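# Slide the pillow fully into its pillowcase on the table

## Task

Get the pillow completely inside the pillowcase, lying flat rather than crumpled, with the case's opening extending well beyond the pillow's end. Both items must finish on the table; a slight overhang past the table edge is acceptable. Then release everything and move the grippers away.

## Robot and tools

Robot: two arms, left_arm and right_arm, each with a two-finger parallel gripper and a wrist camera. A fixed overhead camera, cam_high, sits on a stand behind the arms. Arm names are not image sides.

Scene frame: origin at table-top height, halfway between the two nominal arm bases; +x points out over the table, +y toward left_arm, +z up. Actual base positions: left_arm at (-0.002, +0.357, 0) m, right_arm at (-0.006, -0.310, 0) m, both facing almost straight along +x. Each gripper's fingers extend along its own +z axis and close along its own y axis. The reported end-effector point lies between the finger pads, just under 1 cm behind the tips.

execute_actions(actions, cameras): actions is a list of actions run one after another. Each action lasts 0.5 s and is a table of 1 to 15 rows, one row per 1/30 s control step; if fewer than 15 rows are given, the last row is repeated to fill the half second. Each row is a single list of 14 numbers, all in [-1, 1], always covering both arms: left_arm dx, dy, dz, rx, ry, rz, grip, then right_arm dx, dy, dz, rx, ry, rz, grip. The six pose numbers are an offset, not a pose: they are measured from that arm's Hand target as it stood when the action began, along that Hand target's own axes (not scene axes). Every row in an action refers back to that same starting target, so rows do not add up within an action, but a following action starts from the new target, so repeating an offset keeps moving. Scale: 1.0 equals 0.6 m for dx, dy, dz and 180 degrees for rotation; rx, ry, rz form one rotation vector. grip is absolute, not an offset: +1 fully open (about 87 mm between pads), +0.5 roughly 59-75 mm, 0 roughly 31-49 mm, -0.5 roughly 8-21 mm, -1 shut. Sending 0 for grip means half-closed, so to keep a gripper unchanged resend its current command. cameras: list of names (cam_high, cam_left_wrist, cam_right_wrist), ["all"], or [] for none; if omitted, images come only when actions is empty. An empty actions list just reports state and images. A wrong camera name invalidates the call.

zoom_image(camera, region): enlarges part of the newest image from cam_high, cam_left_wrist or cam_right_wrist. region is [x0, y0, x1, y1] in pixels from the top-left, at most 504 by 504. Images are 672x504.

read_manual(section): only returns licence text for the URDF; it does not move anything.

finished_scene(scene): ends the current scene irreversibly, with scene as its number (1 or 2). Calls after it in the same reply act on the next scene. The goal must hold with the robot released and clear.

Result lines: end_effector_position (metres) and end_effector_quat_wxyz per gripper in the scene frame; Hand target, the commanded pose after clipping, from which the next offsets are counted; Tool commands, the current grip commands; grip_measured, the gripper motor reading on the same -1..+1 scale (Joint positions show it as 0 closed to 1 open); joint positions, velocities (may say within noise or be omitted when still) and torques (offset, noisy, and joints 1-3 wrap at ±28 N m). Camera results include updated wrist camera poses. Reported positions and orientation may be off by a few centimetres, more when stretched out.

Motion behaviour: each step the commanded orientation is limited to within 40 degrees of the measured one, and the arm favours position over orientation when it cannot do both. Friction and gravity often leave the gripper short, low or tilted, especially far out. Waiting does not close that gap; an action with zero offsets re-requests the target, and any leftover shortfall should be sent as an extra offset. Tiny moves may not happen or may drift sideways. Check position and tilt after each move and correct tilt. To stop pressing into something, set the target back behind the gripper. Near the base axis a small move can swing the whole arm.

Gripping: note grip_measured at first contact, then command about 0.04 lower (up to 0.11 near the range ends) for a firm grip, less for a lighter one. Very thin items (under about 1 mm) get proportionally less force. Pads push up to about 20 N each; closing quickly can press harder.

Cautions: never let the grippers, housings or wrist cameras of the two arms touch or grip each other; the clearance check does not prevent that, and a moderate collision can fail the scene. Do not strike the table or fixed objects hard, do not release things while they are moving, avoid drops and very hard pushes, and keep both pillow and case on the table; anything left off the table fails. Heat builds when holding loads, reaching far or pushing toward unreachable targets, even while you think; MOTOR HOT appears at 75 °C, at 90 °C the arm folds and stays idle, at 100 °C it goes limp. Let arms rest in low-effort poses.

Each tool is called after "Call:" as name(argument=value, ...), one argument or row to a line, values as JSON.

## Session

Call:
execute_actions(
  actions=[],
)

Scene clock: 0.00 s.
left_arm: end_effector_position=(+0.2950, +0.3450, +0.2421) grip_measured=+1.000 end_effector_quat_wxyz=(+0.251, -0.195, +0.946, -0.059) | right_arm: end_effector_position=(+0.2818, -0.3373, +0.2250) grip_measured=+1.000 end_effector_quat_wxyz=(+0.468, +0.138, +0.870, -0.076)
Joint positions: left_arm=[-0.008 1.404 1.586 -1.232 0.028 -0.386 1] | right_arm=[0.064 0.956 0.997 -0.659 0.321 0.217 1]
Joint velocities: within noise
Joint torques (N m): no reading
Heat: left arm: 32 °C; right arm: 36 °C.
Hand target: left_arm +0.2944, +0.3449, +0.2443; +0.253, -0.195, +0.946, -0.059 | right_arm +0.2848, -0.3373, +0.2337; +0.481, +0.139, +0.863, -0.074
Tool commands: left_gripper/opening=+1.0 right_gripper/opening=+1.0

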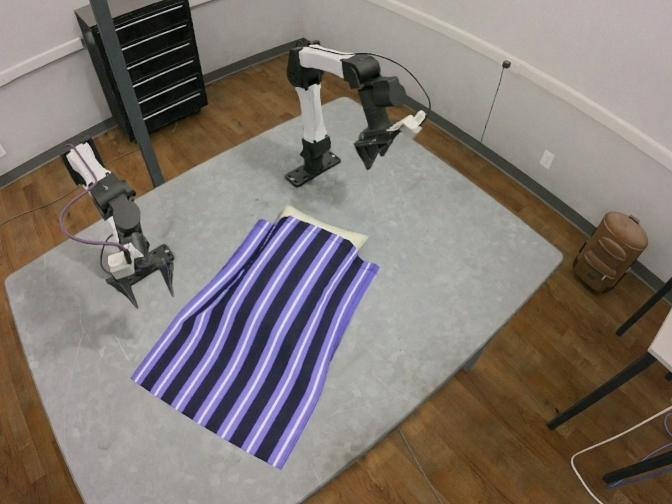

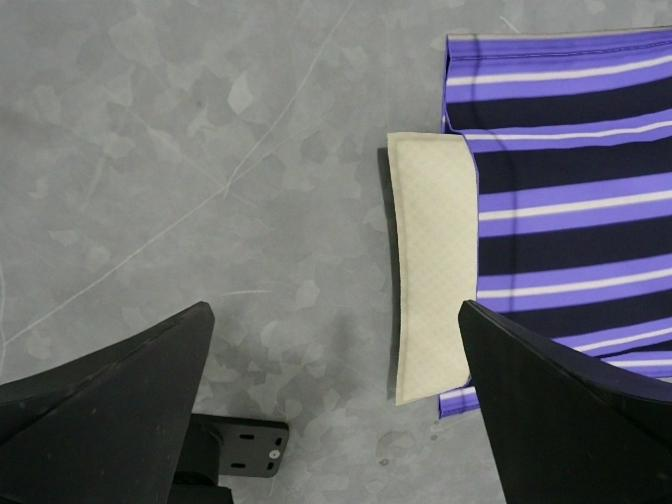

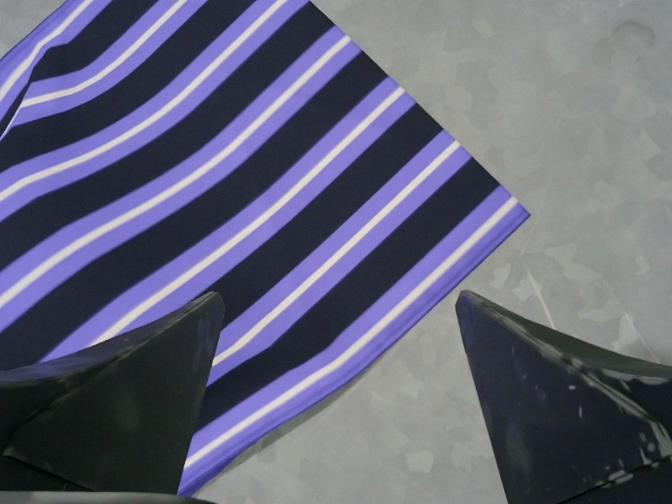

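Call:
zoom_image(
  camera="cam_high",
  region=[230, 180, 400, 308],
)

Call:
zoom_image(
  camera="cam_high",
  region=[110, 190, 430, 480],
)

Call:
zoom_image(
  camera="cam_left_wrist",
  region=[350, 20, 672, 440],
)

Scaled by 2.965 from the camera's image (finer frame: 960x720).

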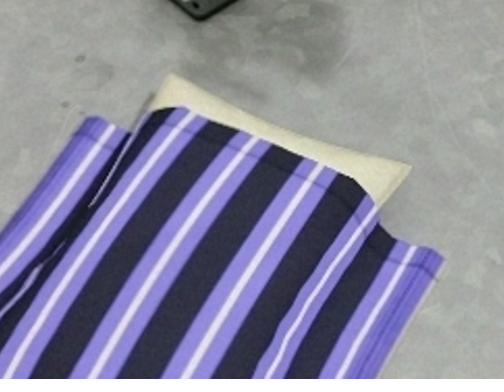

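Scaled by 1.575 from the camera's image (finer frame: 960x720).

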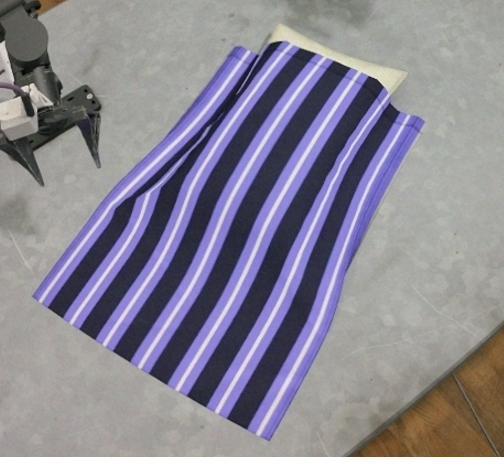

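Scaled by 1.200 from the camera's image (finer frame: 960x720).

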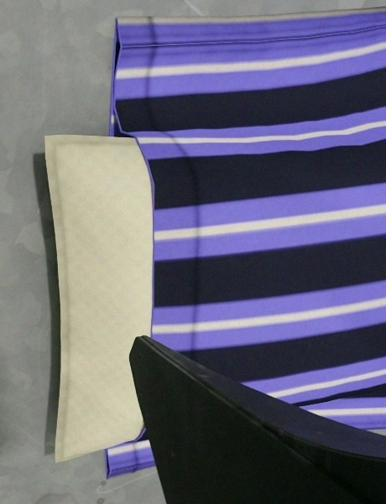

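Call:
execute_actions(
  actions=[
    [[-0.0278,-0.097,0.0995,-0.035,0.076,0.001,1,0.046,0.155,-0.098,-0.028,0.077,-0.052,1]],
    [[0,0,0,0,0,0,1,0,0,0,0,0,0,1]],
  ],
)

Scene clock: 76.67 s.
left_arm: end_effector_position=(+0.3559, +0.2982, +0.2138) grip_measured=+1.000 end_effector_quat_wxyz=(+0.132, -0.195, +0.971, -0.035) | right_arm: end_effector_position=(+0.2499, -0.2305, +0.2333) grip_measured=+1.000 end_effector_quat_wxyz=(+0.361, +0.051, +0.929, -0.059)
Joint positions: left_arm=[-0.15 1.869 2.029 -1.457 -0.014 -0.508 1] | right_arm=[0.543 1.192 1.328 -1.114 0.491 0.504 1]
Joint torques (N m): left_arm=[-0.75 -8.08 7.92 0.82 -0.02 0.02] | right_arm=[0.59 -1.89 8.8 1.21 0.32 -0.02]
Heat: left arm: 37 °C; right arm: 42 °C.
Hand target: left_arm +0.3575, +0.2974, +0.2125; +0.128, -0.199, +0.971, -0.030 | right_arm +0.2525, -0.2289, +0.2420; +0.371, +0.056, +0.925, -0.057
Off the commanded pose: left_arm 0.002 m, 1 deg | right_arm 0.009 m, 1 deg.

Call:
execute_actions(
  actions=[
    [[-0.055,-0.105,0.043,-0.035,0.076,0.001,1,0.093,0.2,-0.082,-0.05,0.13,-0.088,1]],
    [[0,0,0,0,0,0,1,0,0,0,-0.036,0.1,-0.066,1]],
  ],
  cameras=["all"],
)

Scene clock: 84.50 s.
left_arm: end_effector_position=(+0.4165, +0.2532, +0.2027) grip_measured=+1.000 end_effector_quat_wxyz=(+0.131, -0.198, +0.970, -0.056) | right_arm: end_effector_position=(+0.1956, -0.1009, +0.2260) grip_measured=+1.000 end_effector_quat_wxyz=(+0.084, -0.191, +0.977, +0.050)
Joint positions: left_arm=[-0.224 2.191 2.461 -1.555 0.004 -0.591 1] | right_arm=[0.752 1.681 1.86 -1.554 0.006 0.37 1]
Joint torques (N m): left_arm=[0.02 -10.85 7.34 0.89 0.15 0.03] | right_arm=[-0.49 -4.83 7.62 0.53 -0.16 -0.22]
Heat: left arm: 37 °C; right arm: 43 °C.
Hand target: left_arm +0.4173, +0.2522, +0.2024; +0.000, -0.199, +0.980, +0.000 | right_arm +0.1964, -0.0998, +0.2308; +0.005, -0.195, +0.981, +0.001
Off the commanded pose: left_arm 0.001 m, 16 deg | right_arm 0.005 m, 11 deg.
joint sent to its limit (left arm) — joint 4 (wrist pitch), lower limit. The joint targets are off in orientation, not in position.
joint sent to its limit (right arm) — joint 4 (wrist pitch), lower limit. The joint targets are off in orientation, not in position.
cam_left_wrist: T_world_to_cam=[[0.35534, -0.92211, 0.15313, 0.05343], [-0.7915, -0.20967, 0.57408, 0.28947], [-0.49726, -0.32519, -0.80435, 0.59859]] pos_world=[0.50779, 0.30462, 0.30712]
cam_right_wrist: T_world_to_cam=[[0.36473, -0.93008, -0.04387, -0.15489], [-0.73257, -0.31573, 0.60304, 0.00176], [-0.57472, -0.18781, -0.79651, 0.41879]] pos_world=[0.29846, -0.06485, 0.32571]

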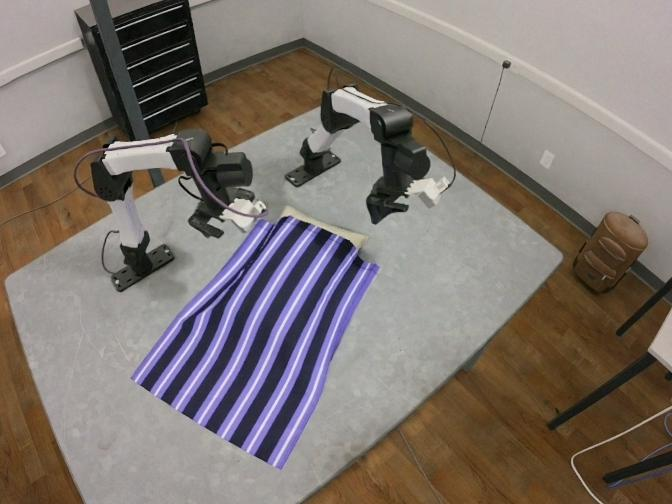

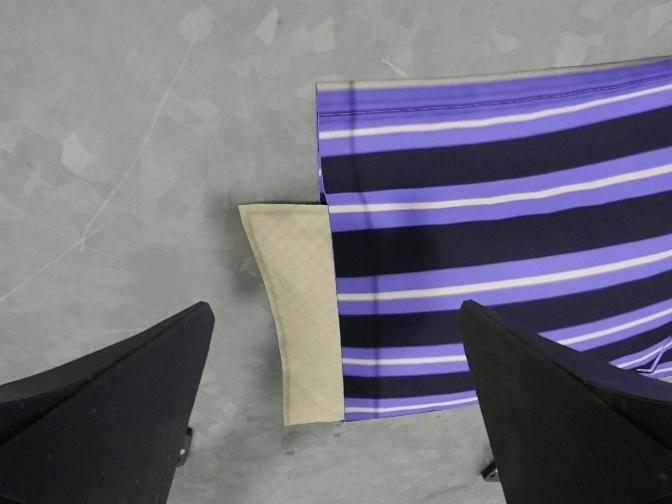

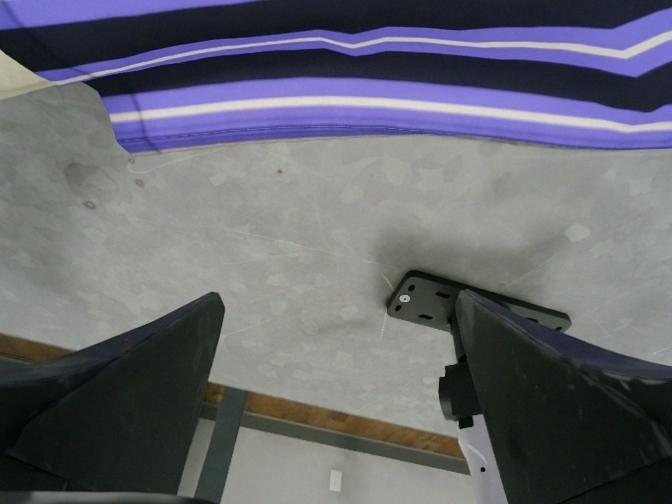

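Call:
execute_actions(
  actions=[
    [[-0.0066,-0.043,0.127,0,0,0,0.3,0.006,0.154,0.1,0,0,0,0.3]],
    [[0,0,0.127,0,0,0,0.3,0.005,0.153,0.15,0,0,0,0.3]],
  ],
  cameras=["all"],
)

Scene clock: 95.63 s.
left_arm: end_effector_position=(+0.4265, +0.2332, +0.0540) grip_measured=+0.300 end_effector_quat_wxyz=(-0.004, -0.197, +0.980, +0.000) | right_arm: end_effector_position=(+0.1149, +0.0585, +0.0784) grip_measured=+0.300 end_effector_quat_wxyz=(-0.007, -0.202, +0.979, -0.013)
Joint positions: left_arm=[-0.262 2.496 2.379 -1.461 0.004 -0.622 0.65] | right_arm=[1.176 2.183 1.932 -1.349 0.002 0.774 0.65]
Joint torques (N m): left_arm=[-0.68 -13.22 7.83 0.52 0.04 0.03] | right_arm=[-0.44 -8.25 7.88 0.35 0.05 0.01]
Heat: left arm: 38 °C; right arm: 43 °C.
Hand target: left_arm +0.4310, +0.2301, +0.0499; +0.000, -0.199, +0.980, +0.000 | right_arm +0.1212, +0.0684, +0.0807; +0.005, -0.195, +0.981, +0.001
Off the commanded pose: left_arm 0.007 m, 1 deg | right_arm 0.012 m, 2 deg.
cam_left_wrist: T_world_to_cam=[[0.37087, -0.92867, -0.00508, 0.05763], [-0.59846, -0.24318, 0.76335, 0.29385], [-0.71014, -0.28007, -0.64596, 0.54915]] pos_world=[0.54446, 0.27878, 0.13072]
cam_right_wrist: T_world_to_cam=[[0.38292, -0.92262, 0.04633, 0.00677], [-0.6228, -0.22079, 0.75058, 0.05226], [-0.68227, -0.31626, -0.65915, 0.29397]] pos_world=[0.23052, 0.11076, 0.15423]

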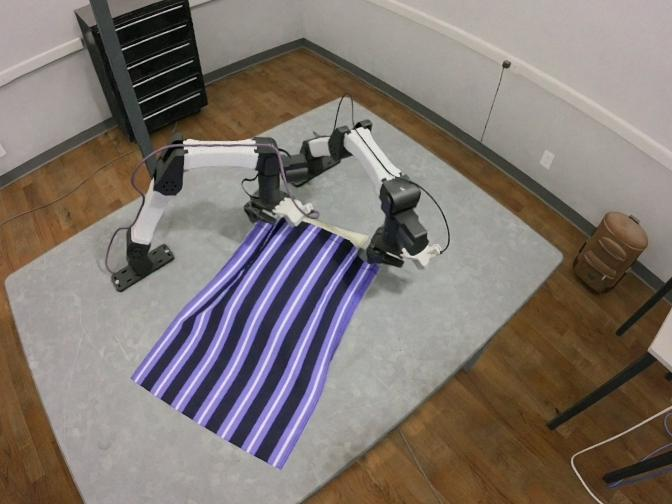

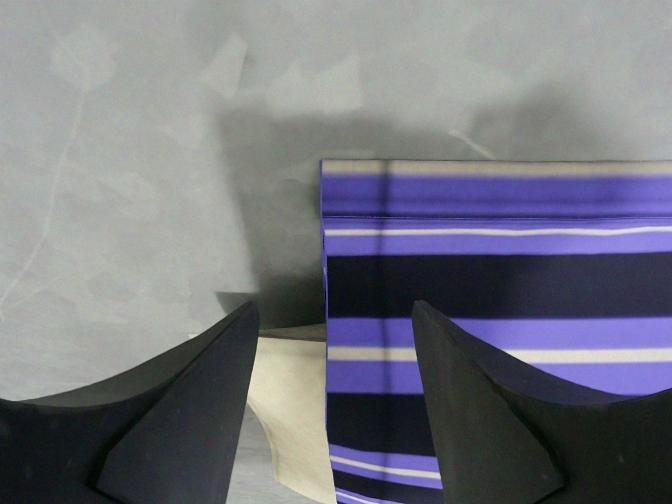

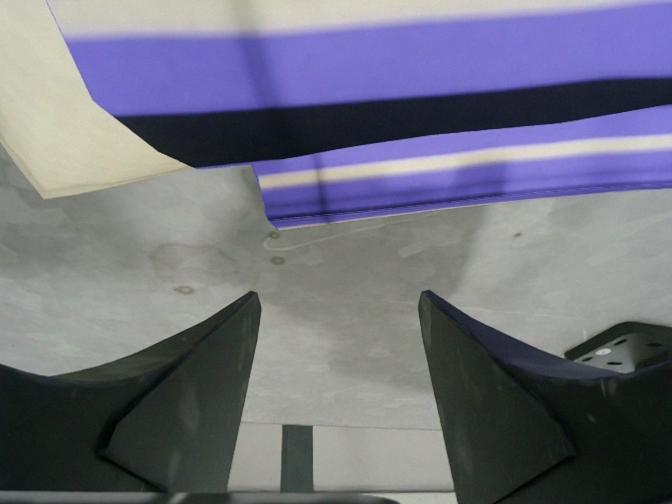

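Call:
execute_actions(
  actions=[
    [[0,0,0.068,0,0,0,0.3,-0.0025,0.044,0.06,0,0,0,0.3]],
    [[0,0,0,0,0,0,0.3,0,0,0.05,0,0,0,0.3]],
  ],
  cameras=["cam_left_wrist","cam_right_wrist"],
)

Scene clock: 103.07 s.
left_arm: end_effector_position=(+0.4324, +0.2318, +0.0152) grip_measured=+0.300 end_effector_quat_wxyz=(+0.003, -0.197, +0.980, -0.004) | right_arm: end_effector_position=(+0.1125, +0.0894, +0.0216) grip_measured=+0.300 end_effector_quat_wxyz=(+0.001, -0.197, +0.980, -0.003)
Joint positions: left_arm=[-0.262 2.496 2.227 -1.292 0.004 -0.622 0.65] | right_arm=[1.208 2.3 1.903 -1.178 0.006 0.817 0.65]
Joint torques (N m): left_arm=[-0.75 -14.24 5.56 0.54 0.04 0.04] | right_arm=[0.17 -8.24 4.77 0.47 0.02 -0.08]
Heat: left arm: 39 °C; right arm: 43 °C.
Hand target: left_arm +0.4311, +0.2301, +0.0091; +0.000, -0.199, +0.980, +0.000 | right_arm +0.1130, +0.0935, +0.0147; +0.005, -0.195, +0.981, +0.001
Off the commanded pose: left_arm 0.006 m, 1 deg | right_arm 0.008 m, 1 deg.
cam_left_wrist: T_world_to_cam=[[0.37089, -0.92867, 0.00468, 0.05377], [-0.61116, -0.24028, 0.75416, 0.33162], [-0.69923, -0.28257, -0.65668, 0.524]] pos_world=[0.54912, 0.27768, 0.09376]
cam_right_wrist: T_world_to_cam=[[0.37224, -0.92763, 0.03054, 0.04083], [-0.63516, -0.23061, 0.73716, 0.10287], [-0.67677, -0.2938, -0.67503, 0.2623]] pos_world=[0.22765, 0.13866, 0.09998]

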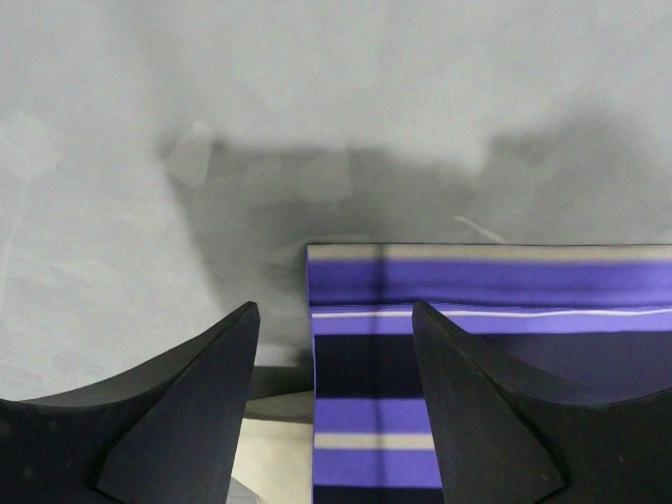

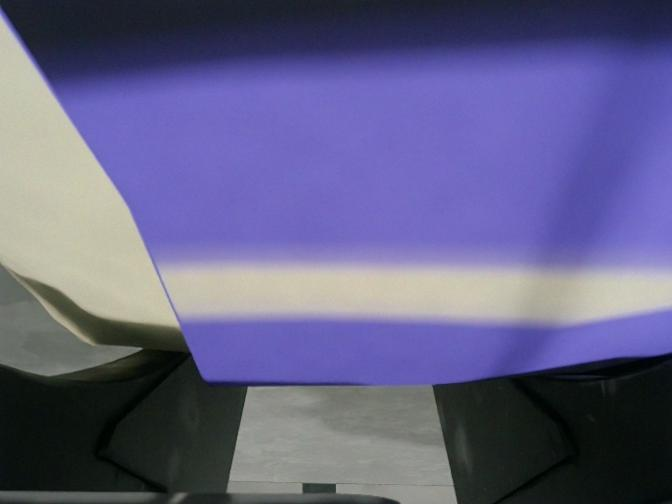

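Call:
execute_actions(
  actions=[
    [[0,0,0.012,0,0,0,0.3,0,-0.01,0.022,0,0,0,0.4]],
    [[0,0,0,0,0,0,-0.3,0,0,0,0,0,0,-0.2]],
    [[0,0,0,0,0,0,-1,0,0,0,0,0,0,-1]],
  ],
  cameras=["cam_left_wrist","cam_right_wrist"],
)

Scene clock: 114.00 s.
left_arm: end_effector_position=(+0.4329, +0.2318, +0.0091) grip_measured=-0.999 end_effector_quat_wxyz=(+0.005, -0.197, +0.980, -0.004) | right_arm: end_effector_position=(+0.1132, +0.0751, +0.0174) grip_measured=-0.949 end_effector_quat_wxyz=(+0.000, -0.205, +0.979, -0.021)
Joint positions: left_arm=[-0.262 2.496 2.203 -1.266 0.004 -0.622 0.001] | right_arm=[1.203 2.284 1.857 -1.18 0.022 0.795 0.025]
Joint torques (N m): left_arm=[-0.68 -13.91 5.57 0.54 -0.01 0.07] | right_arm=[-0.18 -7.54 3.08 1.01 -0.13 0.06]
Heat: left arm: 43 °C; right arm: 42 °C.
Hand target: left_arm +0.4311, +0.2301, +0.0019; +0.000, -0.199, +0.980, +0.000 | right_arm +0.1154, +0.0881, +0.0015; +0.005, -0.195, +0.981, +0.001
Off the commanded pose: left_arm 0.008 m, 1 deg | right_arm 0.021 m, 3 deg.
cam_left_wrist: T_world_to_cam=[[0.37089, -0.92866, 0.00618, 0.0535], [-0.61308, -0.23985, 0.75273, 0.33722], [-0.69755, -0.28297, -0.6583, 0.51957]] pos_world=[0.54932, 0.27759, 0.08786]
cam_right_wrist: T_world_to_cam=[[0.38747, -0.91957, 0.06533, 0.02447], [-0.63391, -0.21431, 0.74312, 0.10154], [-0.66935, -0.32934, -0.66596, 0.25746]] pos_world=[0.22721, 0.12906, 0.0944]

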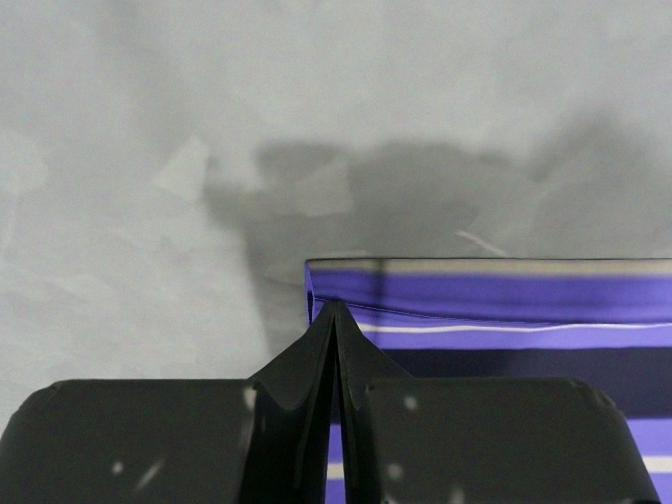

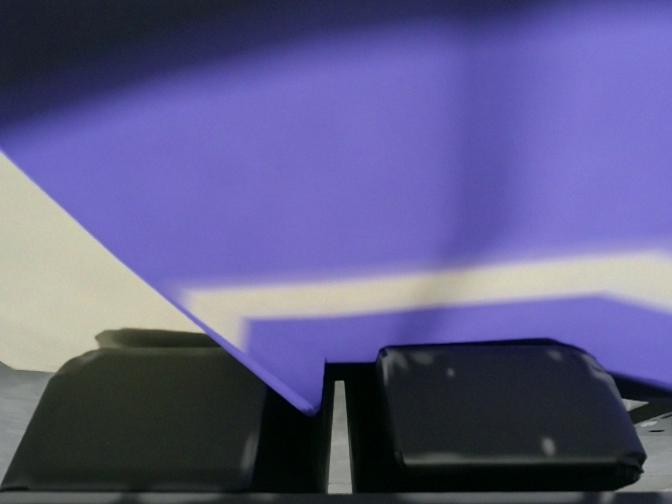

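Call:
execute_actions(
  actions=[
    [[0,0,0,0,0,0,0.0,0,0,0,0,0,0,-1]],
    [[0,0,0.012,0,0,0,0.0,0,0,0,0,0,0,-1]],
    [[0,0,0.006,0,0,0,0.0,0,0,0,0,0,0,-1]],
    [[0,0,0,0,0,0,-0.6,0,0,0,0,0,0,-1]],
    [[0,0,0,0,0,0,-1,0,0,0,0,0,0,-1]],
  ],
  cameras=["cam_left_wrist"],
)

Scene clock: 119.87 s.
left_arm: end_effector_position=(+0.4374, +0.2230, +0.0051) grip_measured=-0.880 end_effector_quat_wxyz=(+0.011, -0.197, +0.980, -0.023) | right_arm: end_effector_position=(+0.1132, +0.0751, +0.0174) grip_measured=-0.949 end_effector_quat_wxyz=(+0.000, -0.205, +0.979, -0.021)
Joint positions: left_arm=[-0.267 2.496 2.187 -1.223 0.033 -0.629 0.06] | right_arm=[1.203 2.284 1.857 -1.18 0.022 0.795 0.025]
Joint torques (N m): left_arm=[-0.23 -13.34 4.3 0.53 -0.25 0.14] | right_arm=[-0.09 -7.62 3.03 1.04 -0.16 0.07]
Heat: left arm: 44 °C; right arm: 41 °C.
Hand target: left_arm +0.4311, +0.2302, -0.0089; +0.000, -0.199, +0.980, +0.000 | right_arm +0.1154, +0.0881, +0.0015; +0.005, -0.195, +0.981, +0.001
Off the commanded pose: left_arm 0.017 m, 3 deg | right_arm 0.021 m, 3 deg.
cam_left_wrist: T_world_to_cam=[[0.37079, -0.92761, 0.04531, 0.04329], [-0.62754, -0.21428, 0.74852, 0.3415], [-0.68463, -0.30598, -0.66156, 0.51711]] pos_world=[0.55228, 0.27156, 0.08452]

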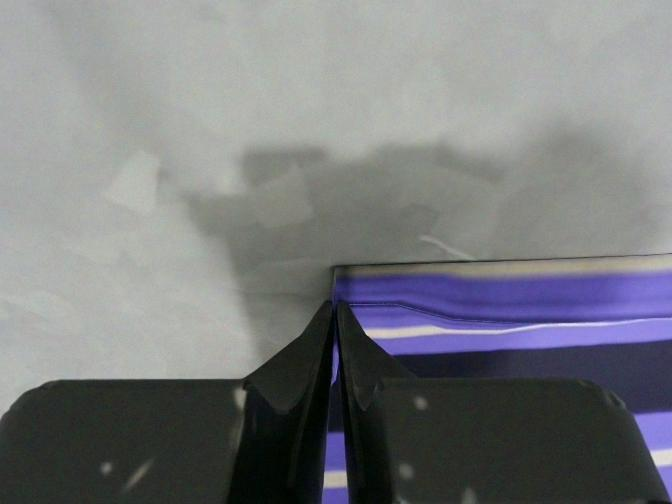

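Call:
execute_actions(
  actions=[
    [[0,0,-0.05,0,0,0,-1,0,0,-0.05,0,0,0,-1]],
    [[0,0,-0.06,0,0,0,-1,0,0,-0.06,0,0,0,-1]],
    [[0,0,-0.06,0,0,0,-1,0,0,-0.06,0,0,0,-1]],
  ],
  cameras=["all"],
)

Scene clock: 128.70 s.
left_arm: end_effector_position=(+0.4284, +0.2272, +0.0850) grip_measured=-0.889 end_effector_quat_wxyz=(+0.008, -0.198, +0.980, -0.015) | right_arm: end_effector_position=(+0.1163, +0.0858, +0.0951) grip_measured=-0.952 end_effector_quat_wxyz=(+0.007, -0.199, +0.980, -0.006)
Joint positions: left_arm=[-0.267 2.499 2.511 -1.556 0.021 -0.629 0.055] | right_arm=[1.202 2.283 2.169 -1.458 0.018 0.806 0.024]
Joint torques (N m): left_arm=[-0.14 -15.41 8.01 0.34 -0.11 0.1] | right_arm=[0.01 -9.42 8.09 0.03 -0.11 0.01]
Heat: left arm: 45 °C; right arm: 41 °C.
Hand target: left_arm +0.4310, +0.2302, +0.0930; +0.000, -0.199, +0.980, +0.000 | right_arm +0.1145, +0.0878, +0.1035; +0.005, -0.195, +0.981, +0.001
Off the commanded pose: left_arm 0.009 m, 2 deg | right_arm 0.009 m, 1 deg.
joint sent to its limit (left arm) — joint 4 (wrist pitch), lower limit. The joint targets are off in orientation, not in position.
cam_left_wrist: T_world_to_cam=[[0.37182, -0.92784, 0.02933, 0.04795], [-0.6213, -0.22526, 0.75049, 0.27668], [-0.68973, -0.29727, -0.66023, 0.56518]] pos_world=[0.5439, 0.27483, 0.16409]
cam_right_wrist: T_world_to_cam=[[0.37713, -0.92539, 0.03778, 0.03229], [-0.64252, -0.23203, 0.73029, 0.05189], [-0.66704, -0.29969, -0.68209, 0.31344]] pos_world=[0.23024, 0.13586, 0.17468]

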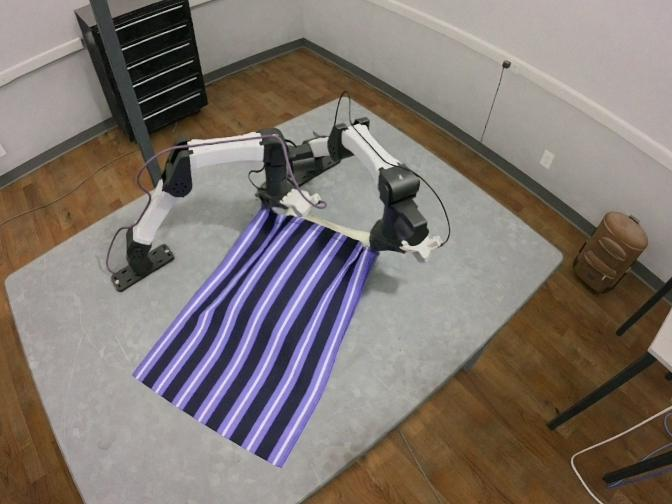

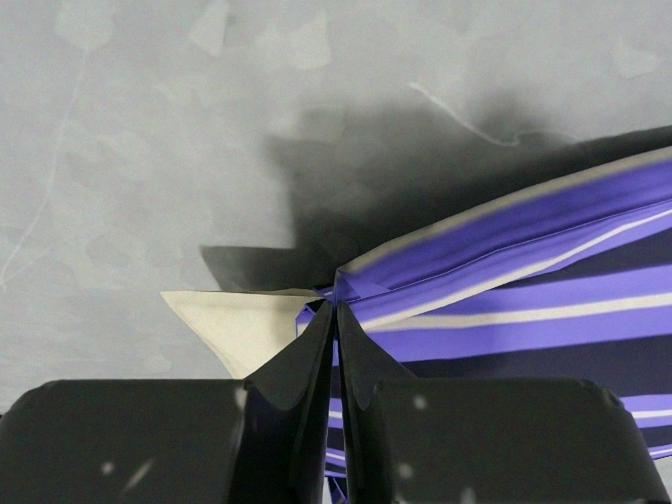

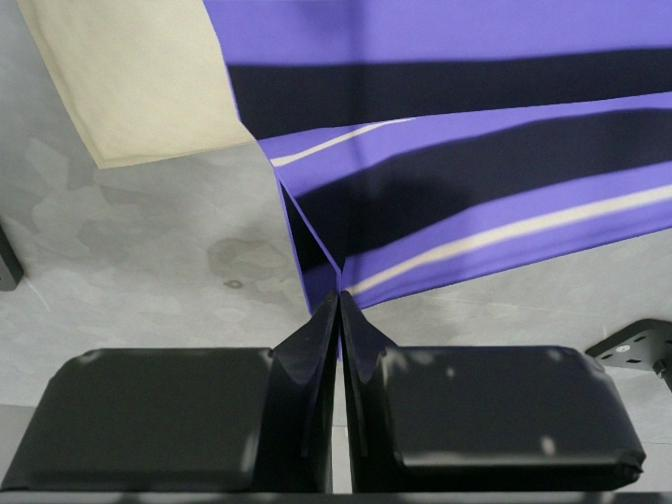

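Call:
execute_actions(
  actions=[
    [[0,0,-0.08,0,-0.04,0,-1,0,0,-0.08,0,-0.04,0,-1]],
    [[0,-0.04,-0.08,0,-0.04,0,-1,0,-0.04,-0.08,0,-0.04,0,-1]],
    [[-0.02,-0.05,-0.08,0,-0.04,0,-1,-0.02,-0.05,-0.08,0,-0.04,0,-1]],
    [[-0.03,-0.05,-0.08,0,-0.04,0,-1,-0.03,-0.05,-0.08,0,-0.04,0,-1]],
  ],
  cameras=["all"],
)

Scene clock: 138.63 s.
left_arm: end_effector_position=(+0.4468, +0.1487, +0.2591) grip_measured=-0.889 end_effector_quat_wxyz=(+0.330, -0.167, +0.929, -0.033) | right_arm: end_effector_position=(+0.1409, +0.0094, +0.2886) grip_measured=-0.952 end_effector_quat_wxyz=(+0.267, -0.191, +0.941, +0.079)
Joint positions: left_arm=[-0.539 2.318 2.846 -1.509 -0.35 -0.751 0.055] | right_arm=[1.244 1.778 2.197 -1.56 0.378 0.765 0.024]
Joint torques (N m): left_arm=[-0.44 -15.9 7.28 2.02 -0.49 0.15] | right_arm=[0.44 -7.34 6.16 0.98 0.12 -0.18]
Heat: left arm: 45 °C; right arm: 42 °C.
Hand target: left_arm +0.4570, +0.1497, +0.2894; +0.244, -0.192, +0.949, +0.050 | right_arm +0.1382, +0.0066, +0.2998; +0.248, -0.189, +0.949, +0.050
Off the commanded pose: left_arm 0.032 m, 14 deg | right_arm 0.012 m, 4 deg.
elbow stopped short (left arm): the move would have taken joint 3 (elbow) straighter than the controller allows.
joint sent to its limit (right arm) — joint 4 (wrist pitch), lower limit. The joint targets are off in orientation, not in position.
cam_left_wrist: T_world_to_cam=[[0.27853, -0.94733, 0.1581, -0.02559], [-0.94893, -0.24604, 0.19747, 0.43251], [-0.14816, -0.20503, -0.96748, 0.49343]] pos_world=[0.49066, 0.18334, 0.39602]
cam_right_wrist: T_world_to_cam=[[0.37881, -0.92485, -0.03401, -0.03449], [-0.8885, -0.37372, 0.26627, 0.07856], [-0.25897, -0.07065, -0.9633, 0.46054]] pos_world=[0.20213, 0.03, 0.42154]

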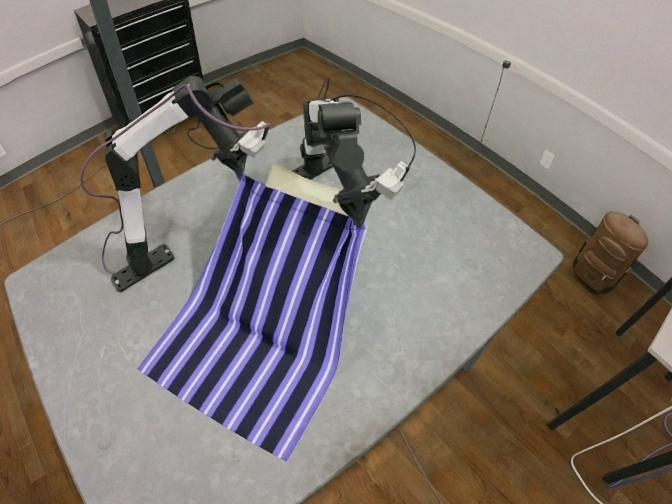

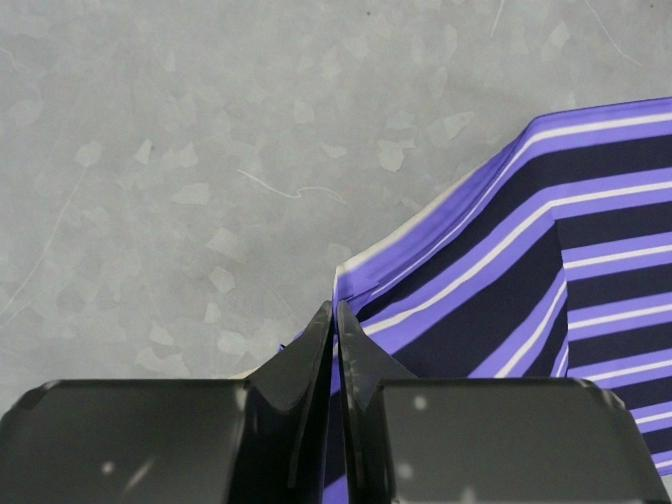

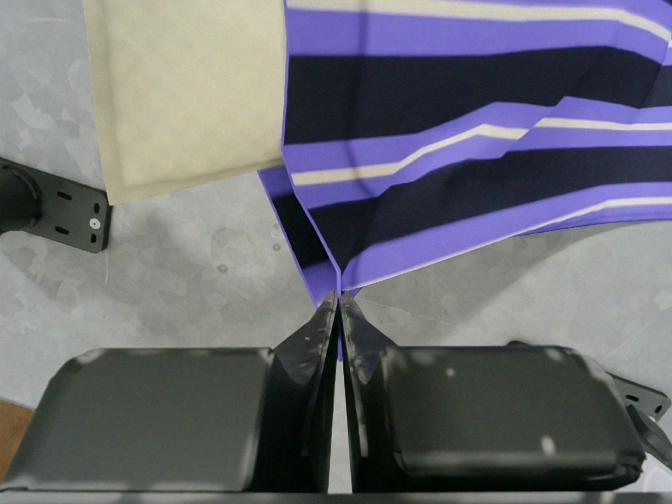

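Call:
execute_actions(
  actions=[
    [[-0.03,-0.05,-0.03,0,-0.1,0,-1,-0.048,-0.067,-0.087,0,-0.04,0,-1]],
    [[-0.06,-0.05,-0.056,0,-0.08,0,-1,-0.055,-0.06,-0.08,0,-0.04,0,-1]],
    [[-0.085,-0.05,-0.056,0,-0.06,0,-1,-0.04,-0.05,-0.05,0,-0.04,0,-1]],
  ],
  cameras=["all"],
)

Scene clock: 145.37 s.
left_arm: end_effector_position=(+0.4842, +0.0673, +0.4063) grip_measured=-0.889 end_effector_quat_wxyz=(+0.664, -0.097, +0.740, +0.047) | right_arm: end_effector_position=(+0.1719, -0.0890, +0.4431) grip_measured=-0.953 end_effector_quat_wxyz=(+0.479, -0.193, +0.845, +0.140)
Joint positions: left_arm=[-0.825 2.318 2.846 -0.734 -0.979 -0.23 0.055] | right_arm=[1.174 1.545 2.488 -1.579 0.567 0.437 0.024]
Joint torques (N m): left_arm=[0.28 -12.66 7.6 2.45 -0.29 0.31] | right_arm=[-0.32 -3.36 5.22 1.81 0.31 -0.2]
Heat: left arm: 47 °C; right arm: 41 °C.
Hand target: left_arm +0.4943, +0.0679, +0.4239; +0.576, -0.161, +0.793, +0.117 | right_arm +0.1734, -0.0938, +0.4559; +0.422, -0.176, +0.885, +0.084
Off the commanded pose: left_arm 0.020 m, 16 deg | right_arm 0.014 m, 11 deg.
elbow stopped short (left arm): the move would have taken joint 3 (elbow) straighter than the controller allows.
joint read past its limit (right arm) — joint 4 (wrist pitch), lower limit.
joint sent to its limit (right arm) — joint 4 (wrist pitch), lower limit. The joint targets are off in orientation, not in position.
cam_left_wrist: T_world_to_cam=[[0.2079, -0.97727, 0.04144, -0.05279], [-0.80416, -0.19488, -0.56156, 0.65376], [0.55687, 0.08343, -0.8264, 0.20657]] pos_world=[0.42167, 0.05858, 0.54002]
cam_right_wrist: T_world_to_cam=[[0.4347, -0.89911, -0.05146, -0.13154], [-0.88479, -0.41573, -0.21052, 0.23505], [0.16789, 0.13705, -0.97623, 0.56125]] pos_world=[0.17092, -0.09747, 0.59062]

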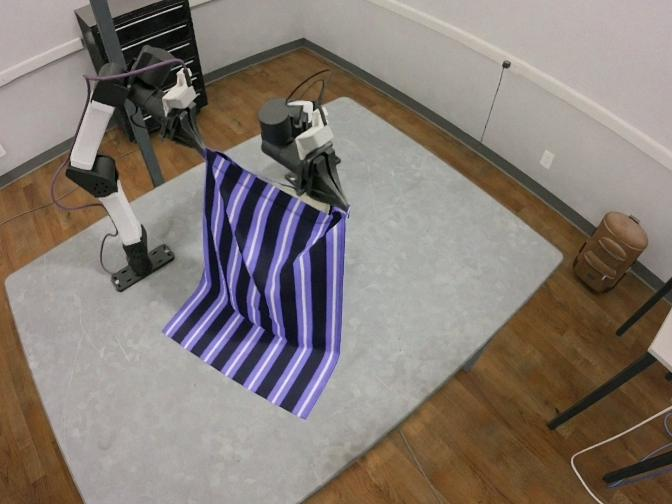

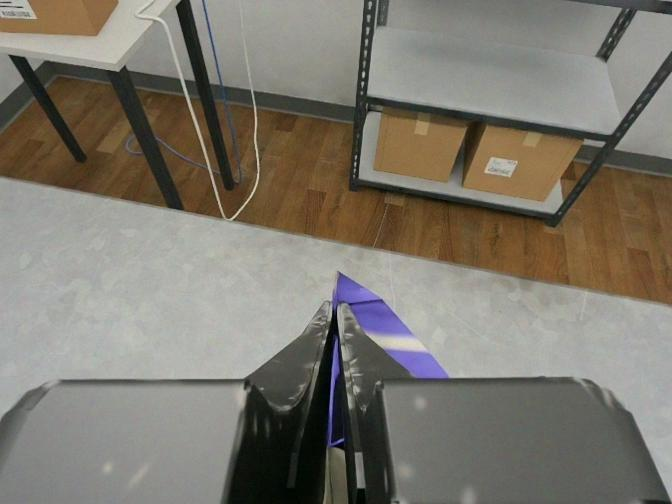

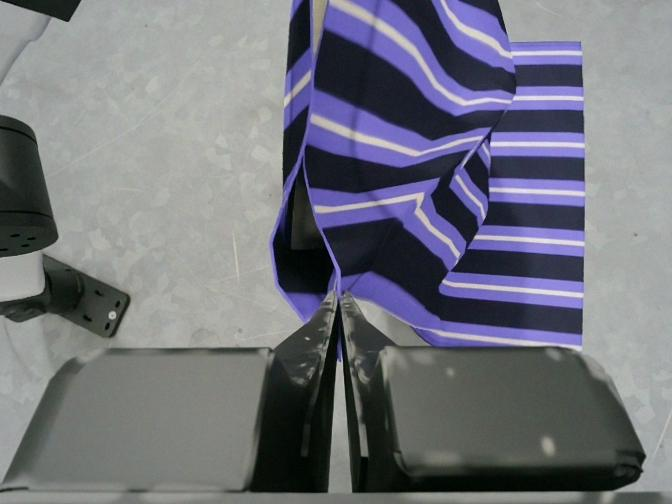

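Call:
zoom_image(
  camera="cam_high",
  region=[160, 120, 380, 285],
)

Scaled by 2.291 from the camera's image (finer frame: 960x720).

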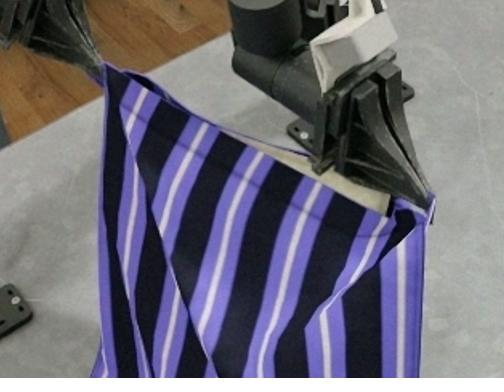

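Call:
execute_actions(
  actions=[
    [[-0.07,0,-0.06,0,-0.05,0,-1,-0.05,0,-0.042,0,-0.05,0,-1]],
    [[-0.08,0,-0.055,0,-0.05,0,-1,-0.06,0,-0.042,0,-0.05,0,-1]],
    [[0,0,0,0,0,0,-1,0,0,0,0,0,0,-1]],
  ],
  cameras=["all"],
)

Call:
zoom_image(
  camera="cam_high",
  region=[160, 80, 380, 285],
)

Scene clock: 156.60 s.
left_arm: end_effector_position=(+0.4515, +0.0506, +0.5142) grip_measured=-0.889 end_effector_quat_wxyz=(+0.775, -0.073, +0.619, +0.100) | right_arm: end_effector_position=(+0.1688, -0.0985, +0.5268) grip_measured=-0.953 end_effector_quat_wxyz=(+0.618, -0.176, +0.754, +0.136)
Joint positions: left_arm=[-0.936 2.325 2.846 -0.016 -1.093 0.467 0.055] | right_arm=[1.382 1.651 2.85 -1.532 0.914 0.254 0.024]
Joint torques (N m): left_arm=[-0.17 -12.1 7.16 1.88 0.58 0.28] | right_arm=[0.69 -1.99 3.19 2.21 0.25 -0.19]
Heat: left arm: 46 °C; right arm: 41 °C.
Hand target: left_arm +0.4515, +0.0496, +0.5275; +0.693, -0.140, +0.693, +0.141 | right_arm +0.1693, -0.0954, +0.5388; +0.555, -0.161, +0.809, +0.111
Off the commanded pose: left_arm 0.013 m, 16 deg | right_arm 0.012 m, 10 deg.
elbow stopped short (left arm): the move would have taken joint 3 (elbow) straighter than the controller allows.
elbow stopped short (right arm): the move would have taken joint 3 (elbow) straighter than the controller allows.
cam_left_wrist: T_world_to_cam=[[0.2528, -0.96717, -0.02587, -0.05301], [-0.57945, -0.12994, -0.80458, 0.70498], [0.77481, 0.21839, -0.59327, 0.0903]] pos_world=[0.35194, 0.02062, 0.61942]
cam_right_wrist: T_world_to_cam=[[0.40881, -0.91261, 0.00416, -0.16067], [-0.78233, -0.35279, -0.51332, 0.39441], [0.46993, 0.2066, -0.85818, 0.53848]] pos_world=[0.12119, -0.11873, 0.66524]

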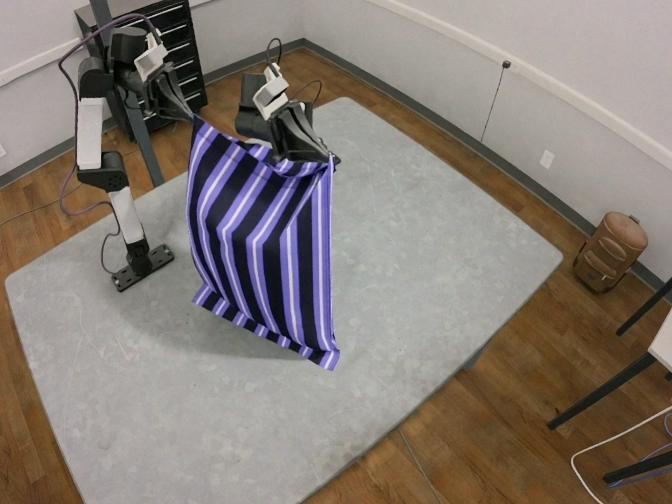

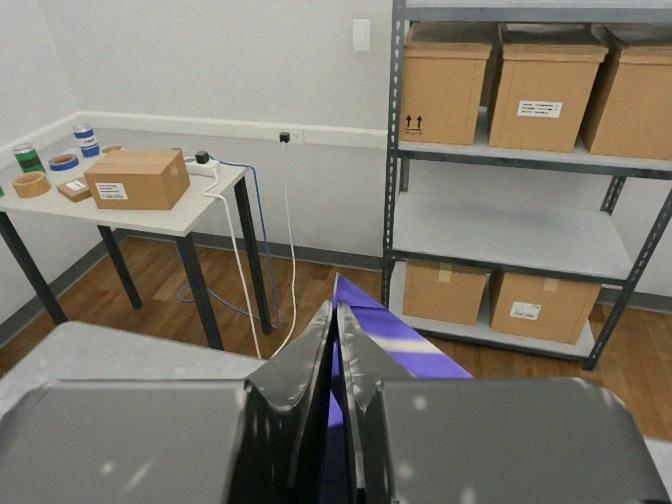

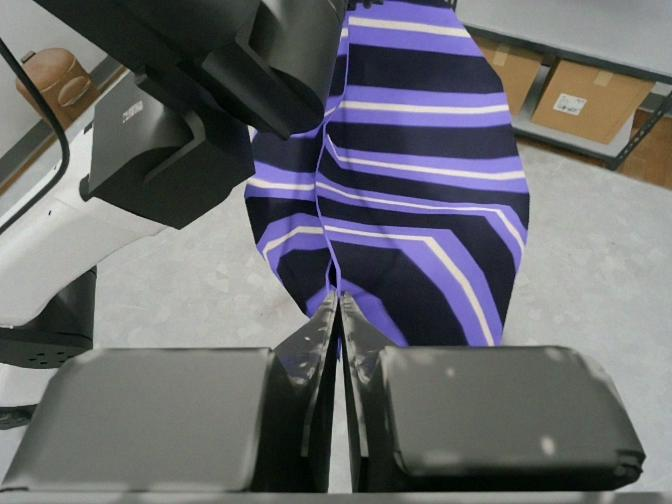

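Scaled by 2.291 from the camera's image (finer frame: 960x720).

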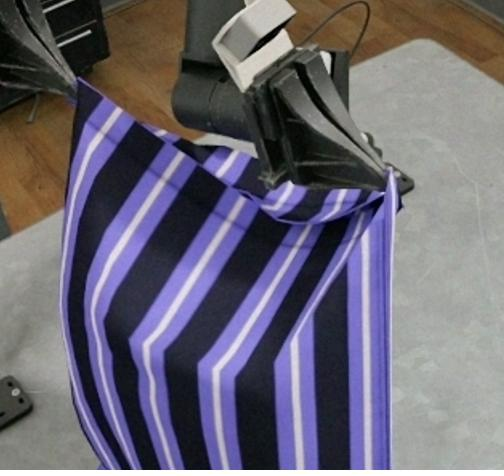

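Call:
execute_actions(
  actions=[
    [[0.056,0.07,0.028,0,0.04,0,-1,0.057,0.08,0.035,0,0.03,0,-1]],
    [[0.056,0.07,0.028,0,0.04,0,-1,0.057,0.08,0.035,0,0.03,0,-1]],
    [[0.064,0.085,0.053,0,0.05,0,-1,0.058,0.077,0.048,0,0.04,0,-1]],
    [[0.064,0.085,0.053,0,0.05,0,-1,0.058,0.077,0.048,0,0.04,0,-1]],
  ],
  cameras=["all"],
)

Scene clock: 193.93 s.
left_arm: end_effector_position=(+0.4334, +0.2447, +0.3615) grip_measured=-0.889 end_effector_quat_wxyz=(+0.474, -0.159, +0.860, +0.102) | right_arm: end_effector_position=(+0.1136, +0.0872, +0.3601) grip_measured=-0.953 end_effector_quat_wxyz=(+0.427, -0.207, +0.867, +0.151)
Joint positions: left_arm=[-0.507 2.057 2.696 -1.405 -0.701 -0.526 0.055] | right_arm=[1.496 2.006 2.689 -1.564 0.702 0.77 0.024]
Joint torques (N m): left_arm=[0.8 -9.32 6.95 1.83 -0.13 0.01] | right_arm=[-0.28 -7.49 5.86 1.32 0.2 -0.06]
Heat: left arm: 42 °C; right arm: 42 °C.
Hand target: left_arm +0.4384, +0.2462, +0.3656; +0.472, -0.174, +0.859, +0.096 | right_arm +0.1132, +0.0853, +0.3695; +0.365, -0.181, +0.910, +0.073
Off the commanded pose: left_arm 0.007 m, 2 deg | right_arm 0.010 m, 13 deg.
elbow stopped short (left arm): the move would have taken joint 3 (elbow) straighter than the controller allows.
joint read past its limit (right arm) — joint 4 (wrist pitch), lower limit.
joint sent to its limit (right arm) — joint 4 (wrist pitch), lower limit. The joint targets are off in orientation, not in position.
cam_left_wrist: T_world_to_cam=[[0.36331, -0.93075, -0.04128, 0.08415], [-0.92305, -0.35358, -0.15155, 0.56449], [0.12646, 0.09317, -0.98759, 0.42553]] pos_world=[0.43667, 0.23827, 0.50927]
cam_right_wrist: T_world_to_cam=[[0.46404, -0.88196, -0.08254, 0.05433], [-0.88414, -0.45542, -0.10431, 0.20434], [0.05441, 0.12138, -0.99111, 0.48554]] pos_world=[0.12904, 0.08204, 0.50702]

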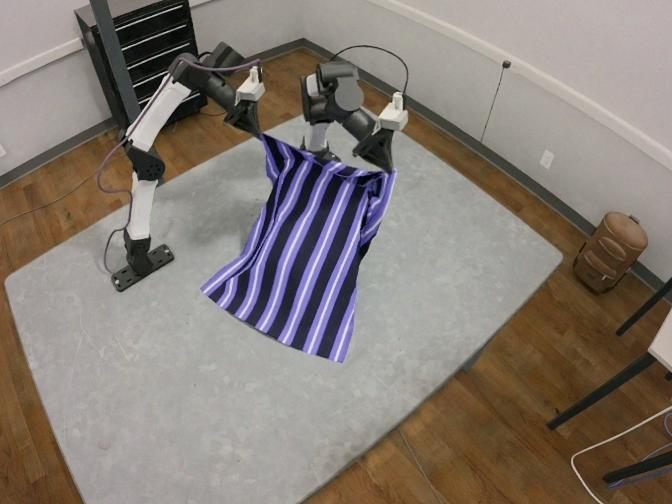

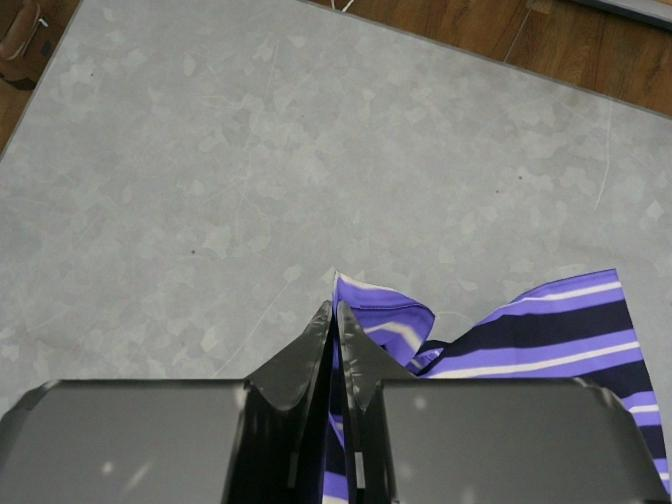

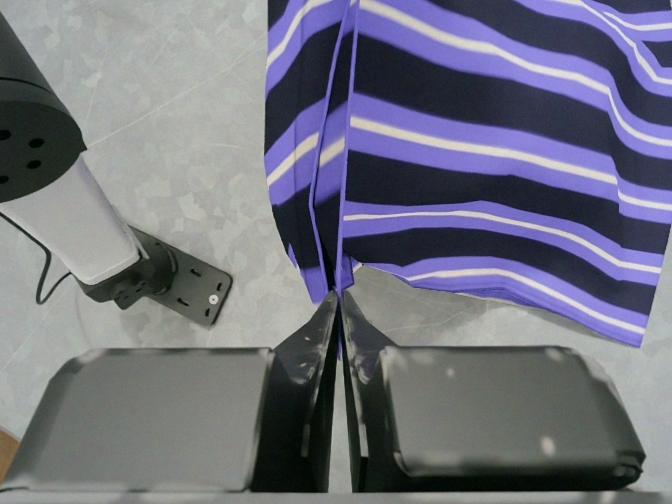

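Call:
execute_actions(
  actions=[
    [[0.05,0.0715,0.07,0,0.05,0,-1,0.039,0.062,0.078,0,0.02,0,-1]],
    [[0.05,0.0715,0.07,0,0.05,0,-1,0.039,0.062,0.078,0,0.02,0,-1]],
    [[0,0,0,0,0,0,-1,0,0,0,0,0,0,-1]],
  ],
  cameras=["all"],
)

Scene clock: 199.00 s.
left_arm: end_effector_position=(+0.4298, +0.3362, +0.2518) grip_measured=-0.889 end_effector_quat_wxyz=(+0.303, -0.186, +0.931, +0.080) | right_arm: end_effector_position=(+0.1103, +0.1630, +0.2541) grip_measured=-0.953 end_effector_quat_wxyz=(+0.347, -0.204, +0.908, +0.119)
Joint positions: left_arm=[-0.182 1.93 2.185 -1.278 -0.342 -0.442 0.055] | right_arm=[1.467 2.337 2.843 -1.563 0.574 0.874 0.024]
Joint torques (N m): left_arm=[0.44 -13.53 5.98 1.87 -0.03 0.21] | right_arm=[-0.34 -10.04 6.99 1.19 0.16 -0.05]
Heat: left arm: 43 °C; right arm: 40 °C.
Hand target: left_arm +0.4336, +0.3374, +0.2676; +0.332, -0.187, +0.922, +0.068 | right_arm +0.1104, +0.1646, +0.2686; +0.307, -0.185, +0.931, +0.061
Off the commanded pose: left_arm 0.016 m, 4 deg | right_arm 0.015 m, 9 deg.
elbow stopped short (right arm): the move would have taken joint 3 (elbow) straighter than the controller allows.
cam_left_wrist: T_world_to_cam=[[0.38305, -0.92244, -0.04865, 0.15668], [-0.89628, -0.3839, 0.22202, 0.48153], [-0.22348, -0.04144, -0.97383, 0.50131]] pos_world=[0.48361, 0.35017, 0.3889]
cam_right_wrist: T_world_to_cam=[[0.42946, -0.90067, -0.066, 0.11657], [-0.89691, -0.43391, 0.08525, 0.1747], [-0.10542, 0.02258, -0.99417, 0.40592]] pos_world=[0.14943, 0.17163, 0.39636]

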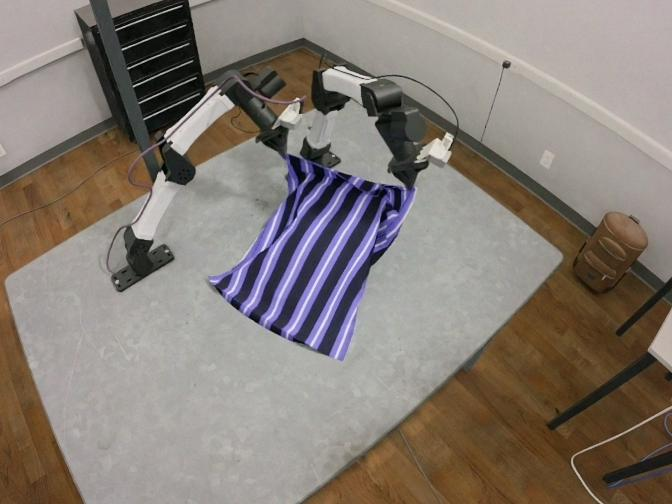

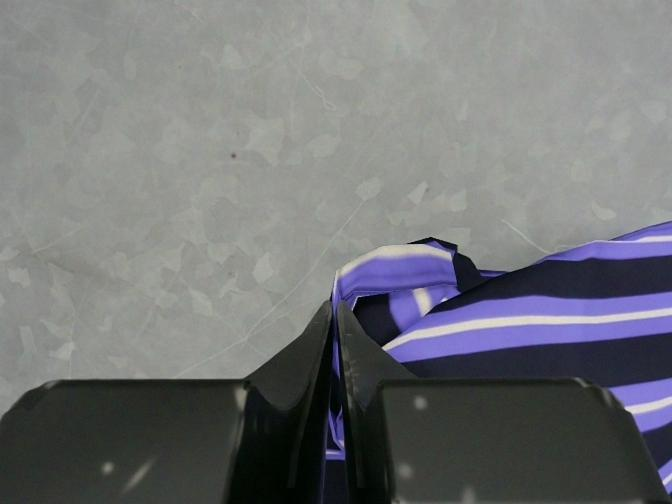

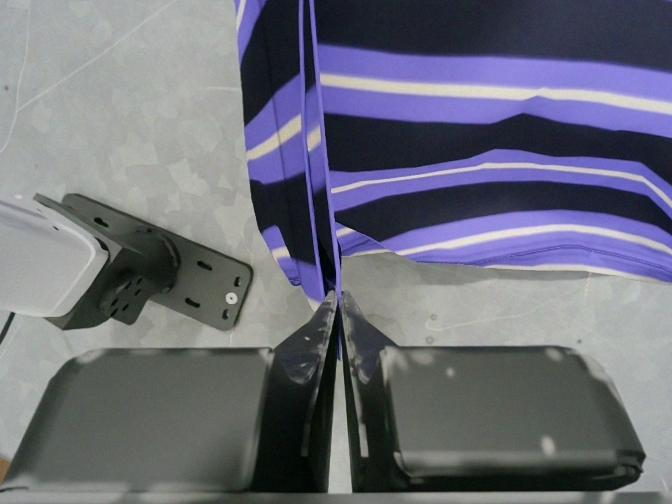

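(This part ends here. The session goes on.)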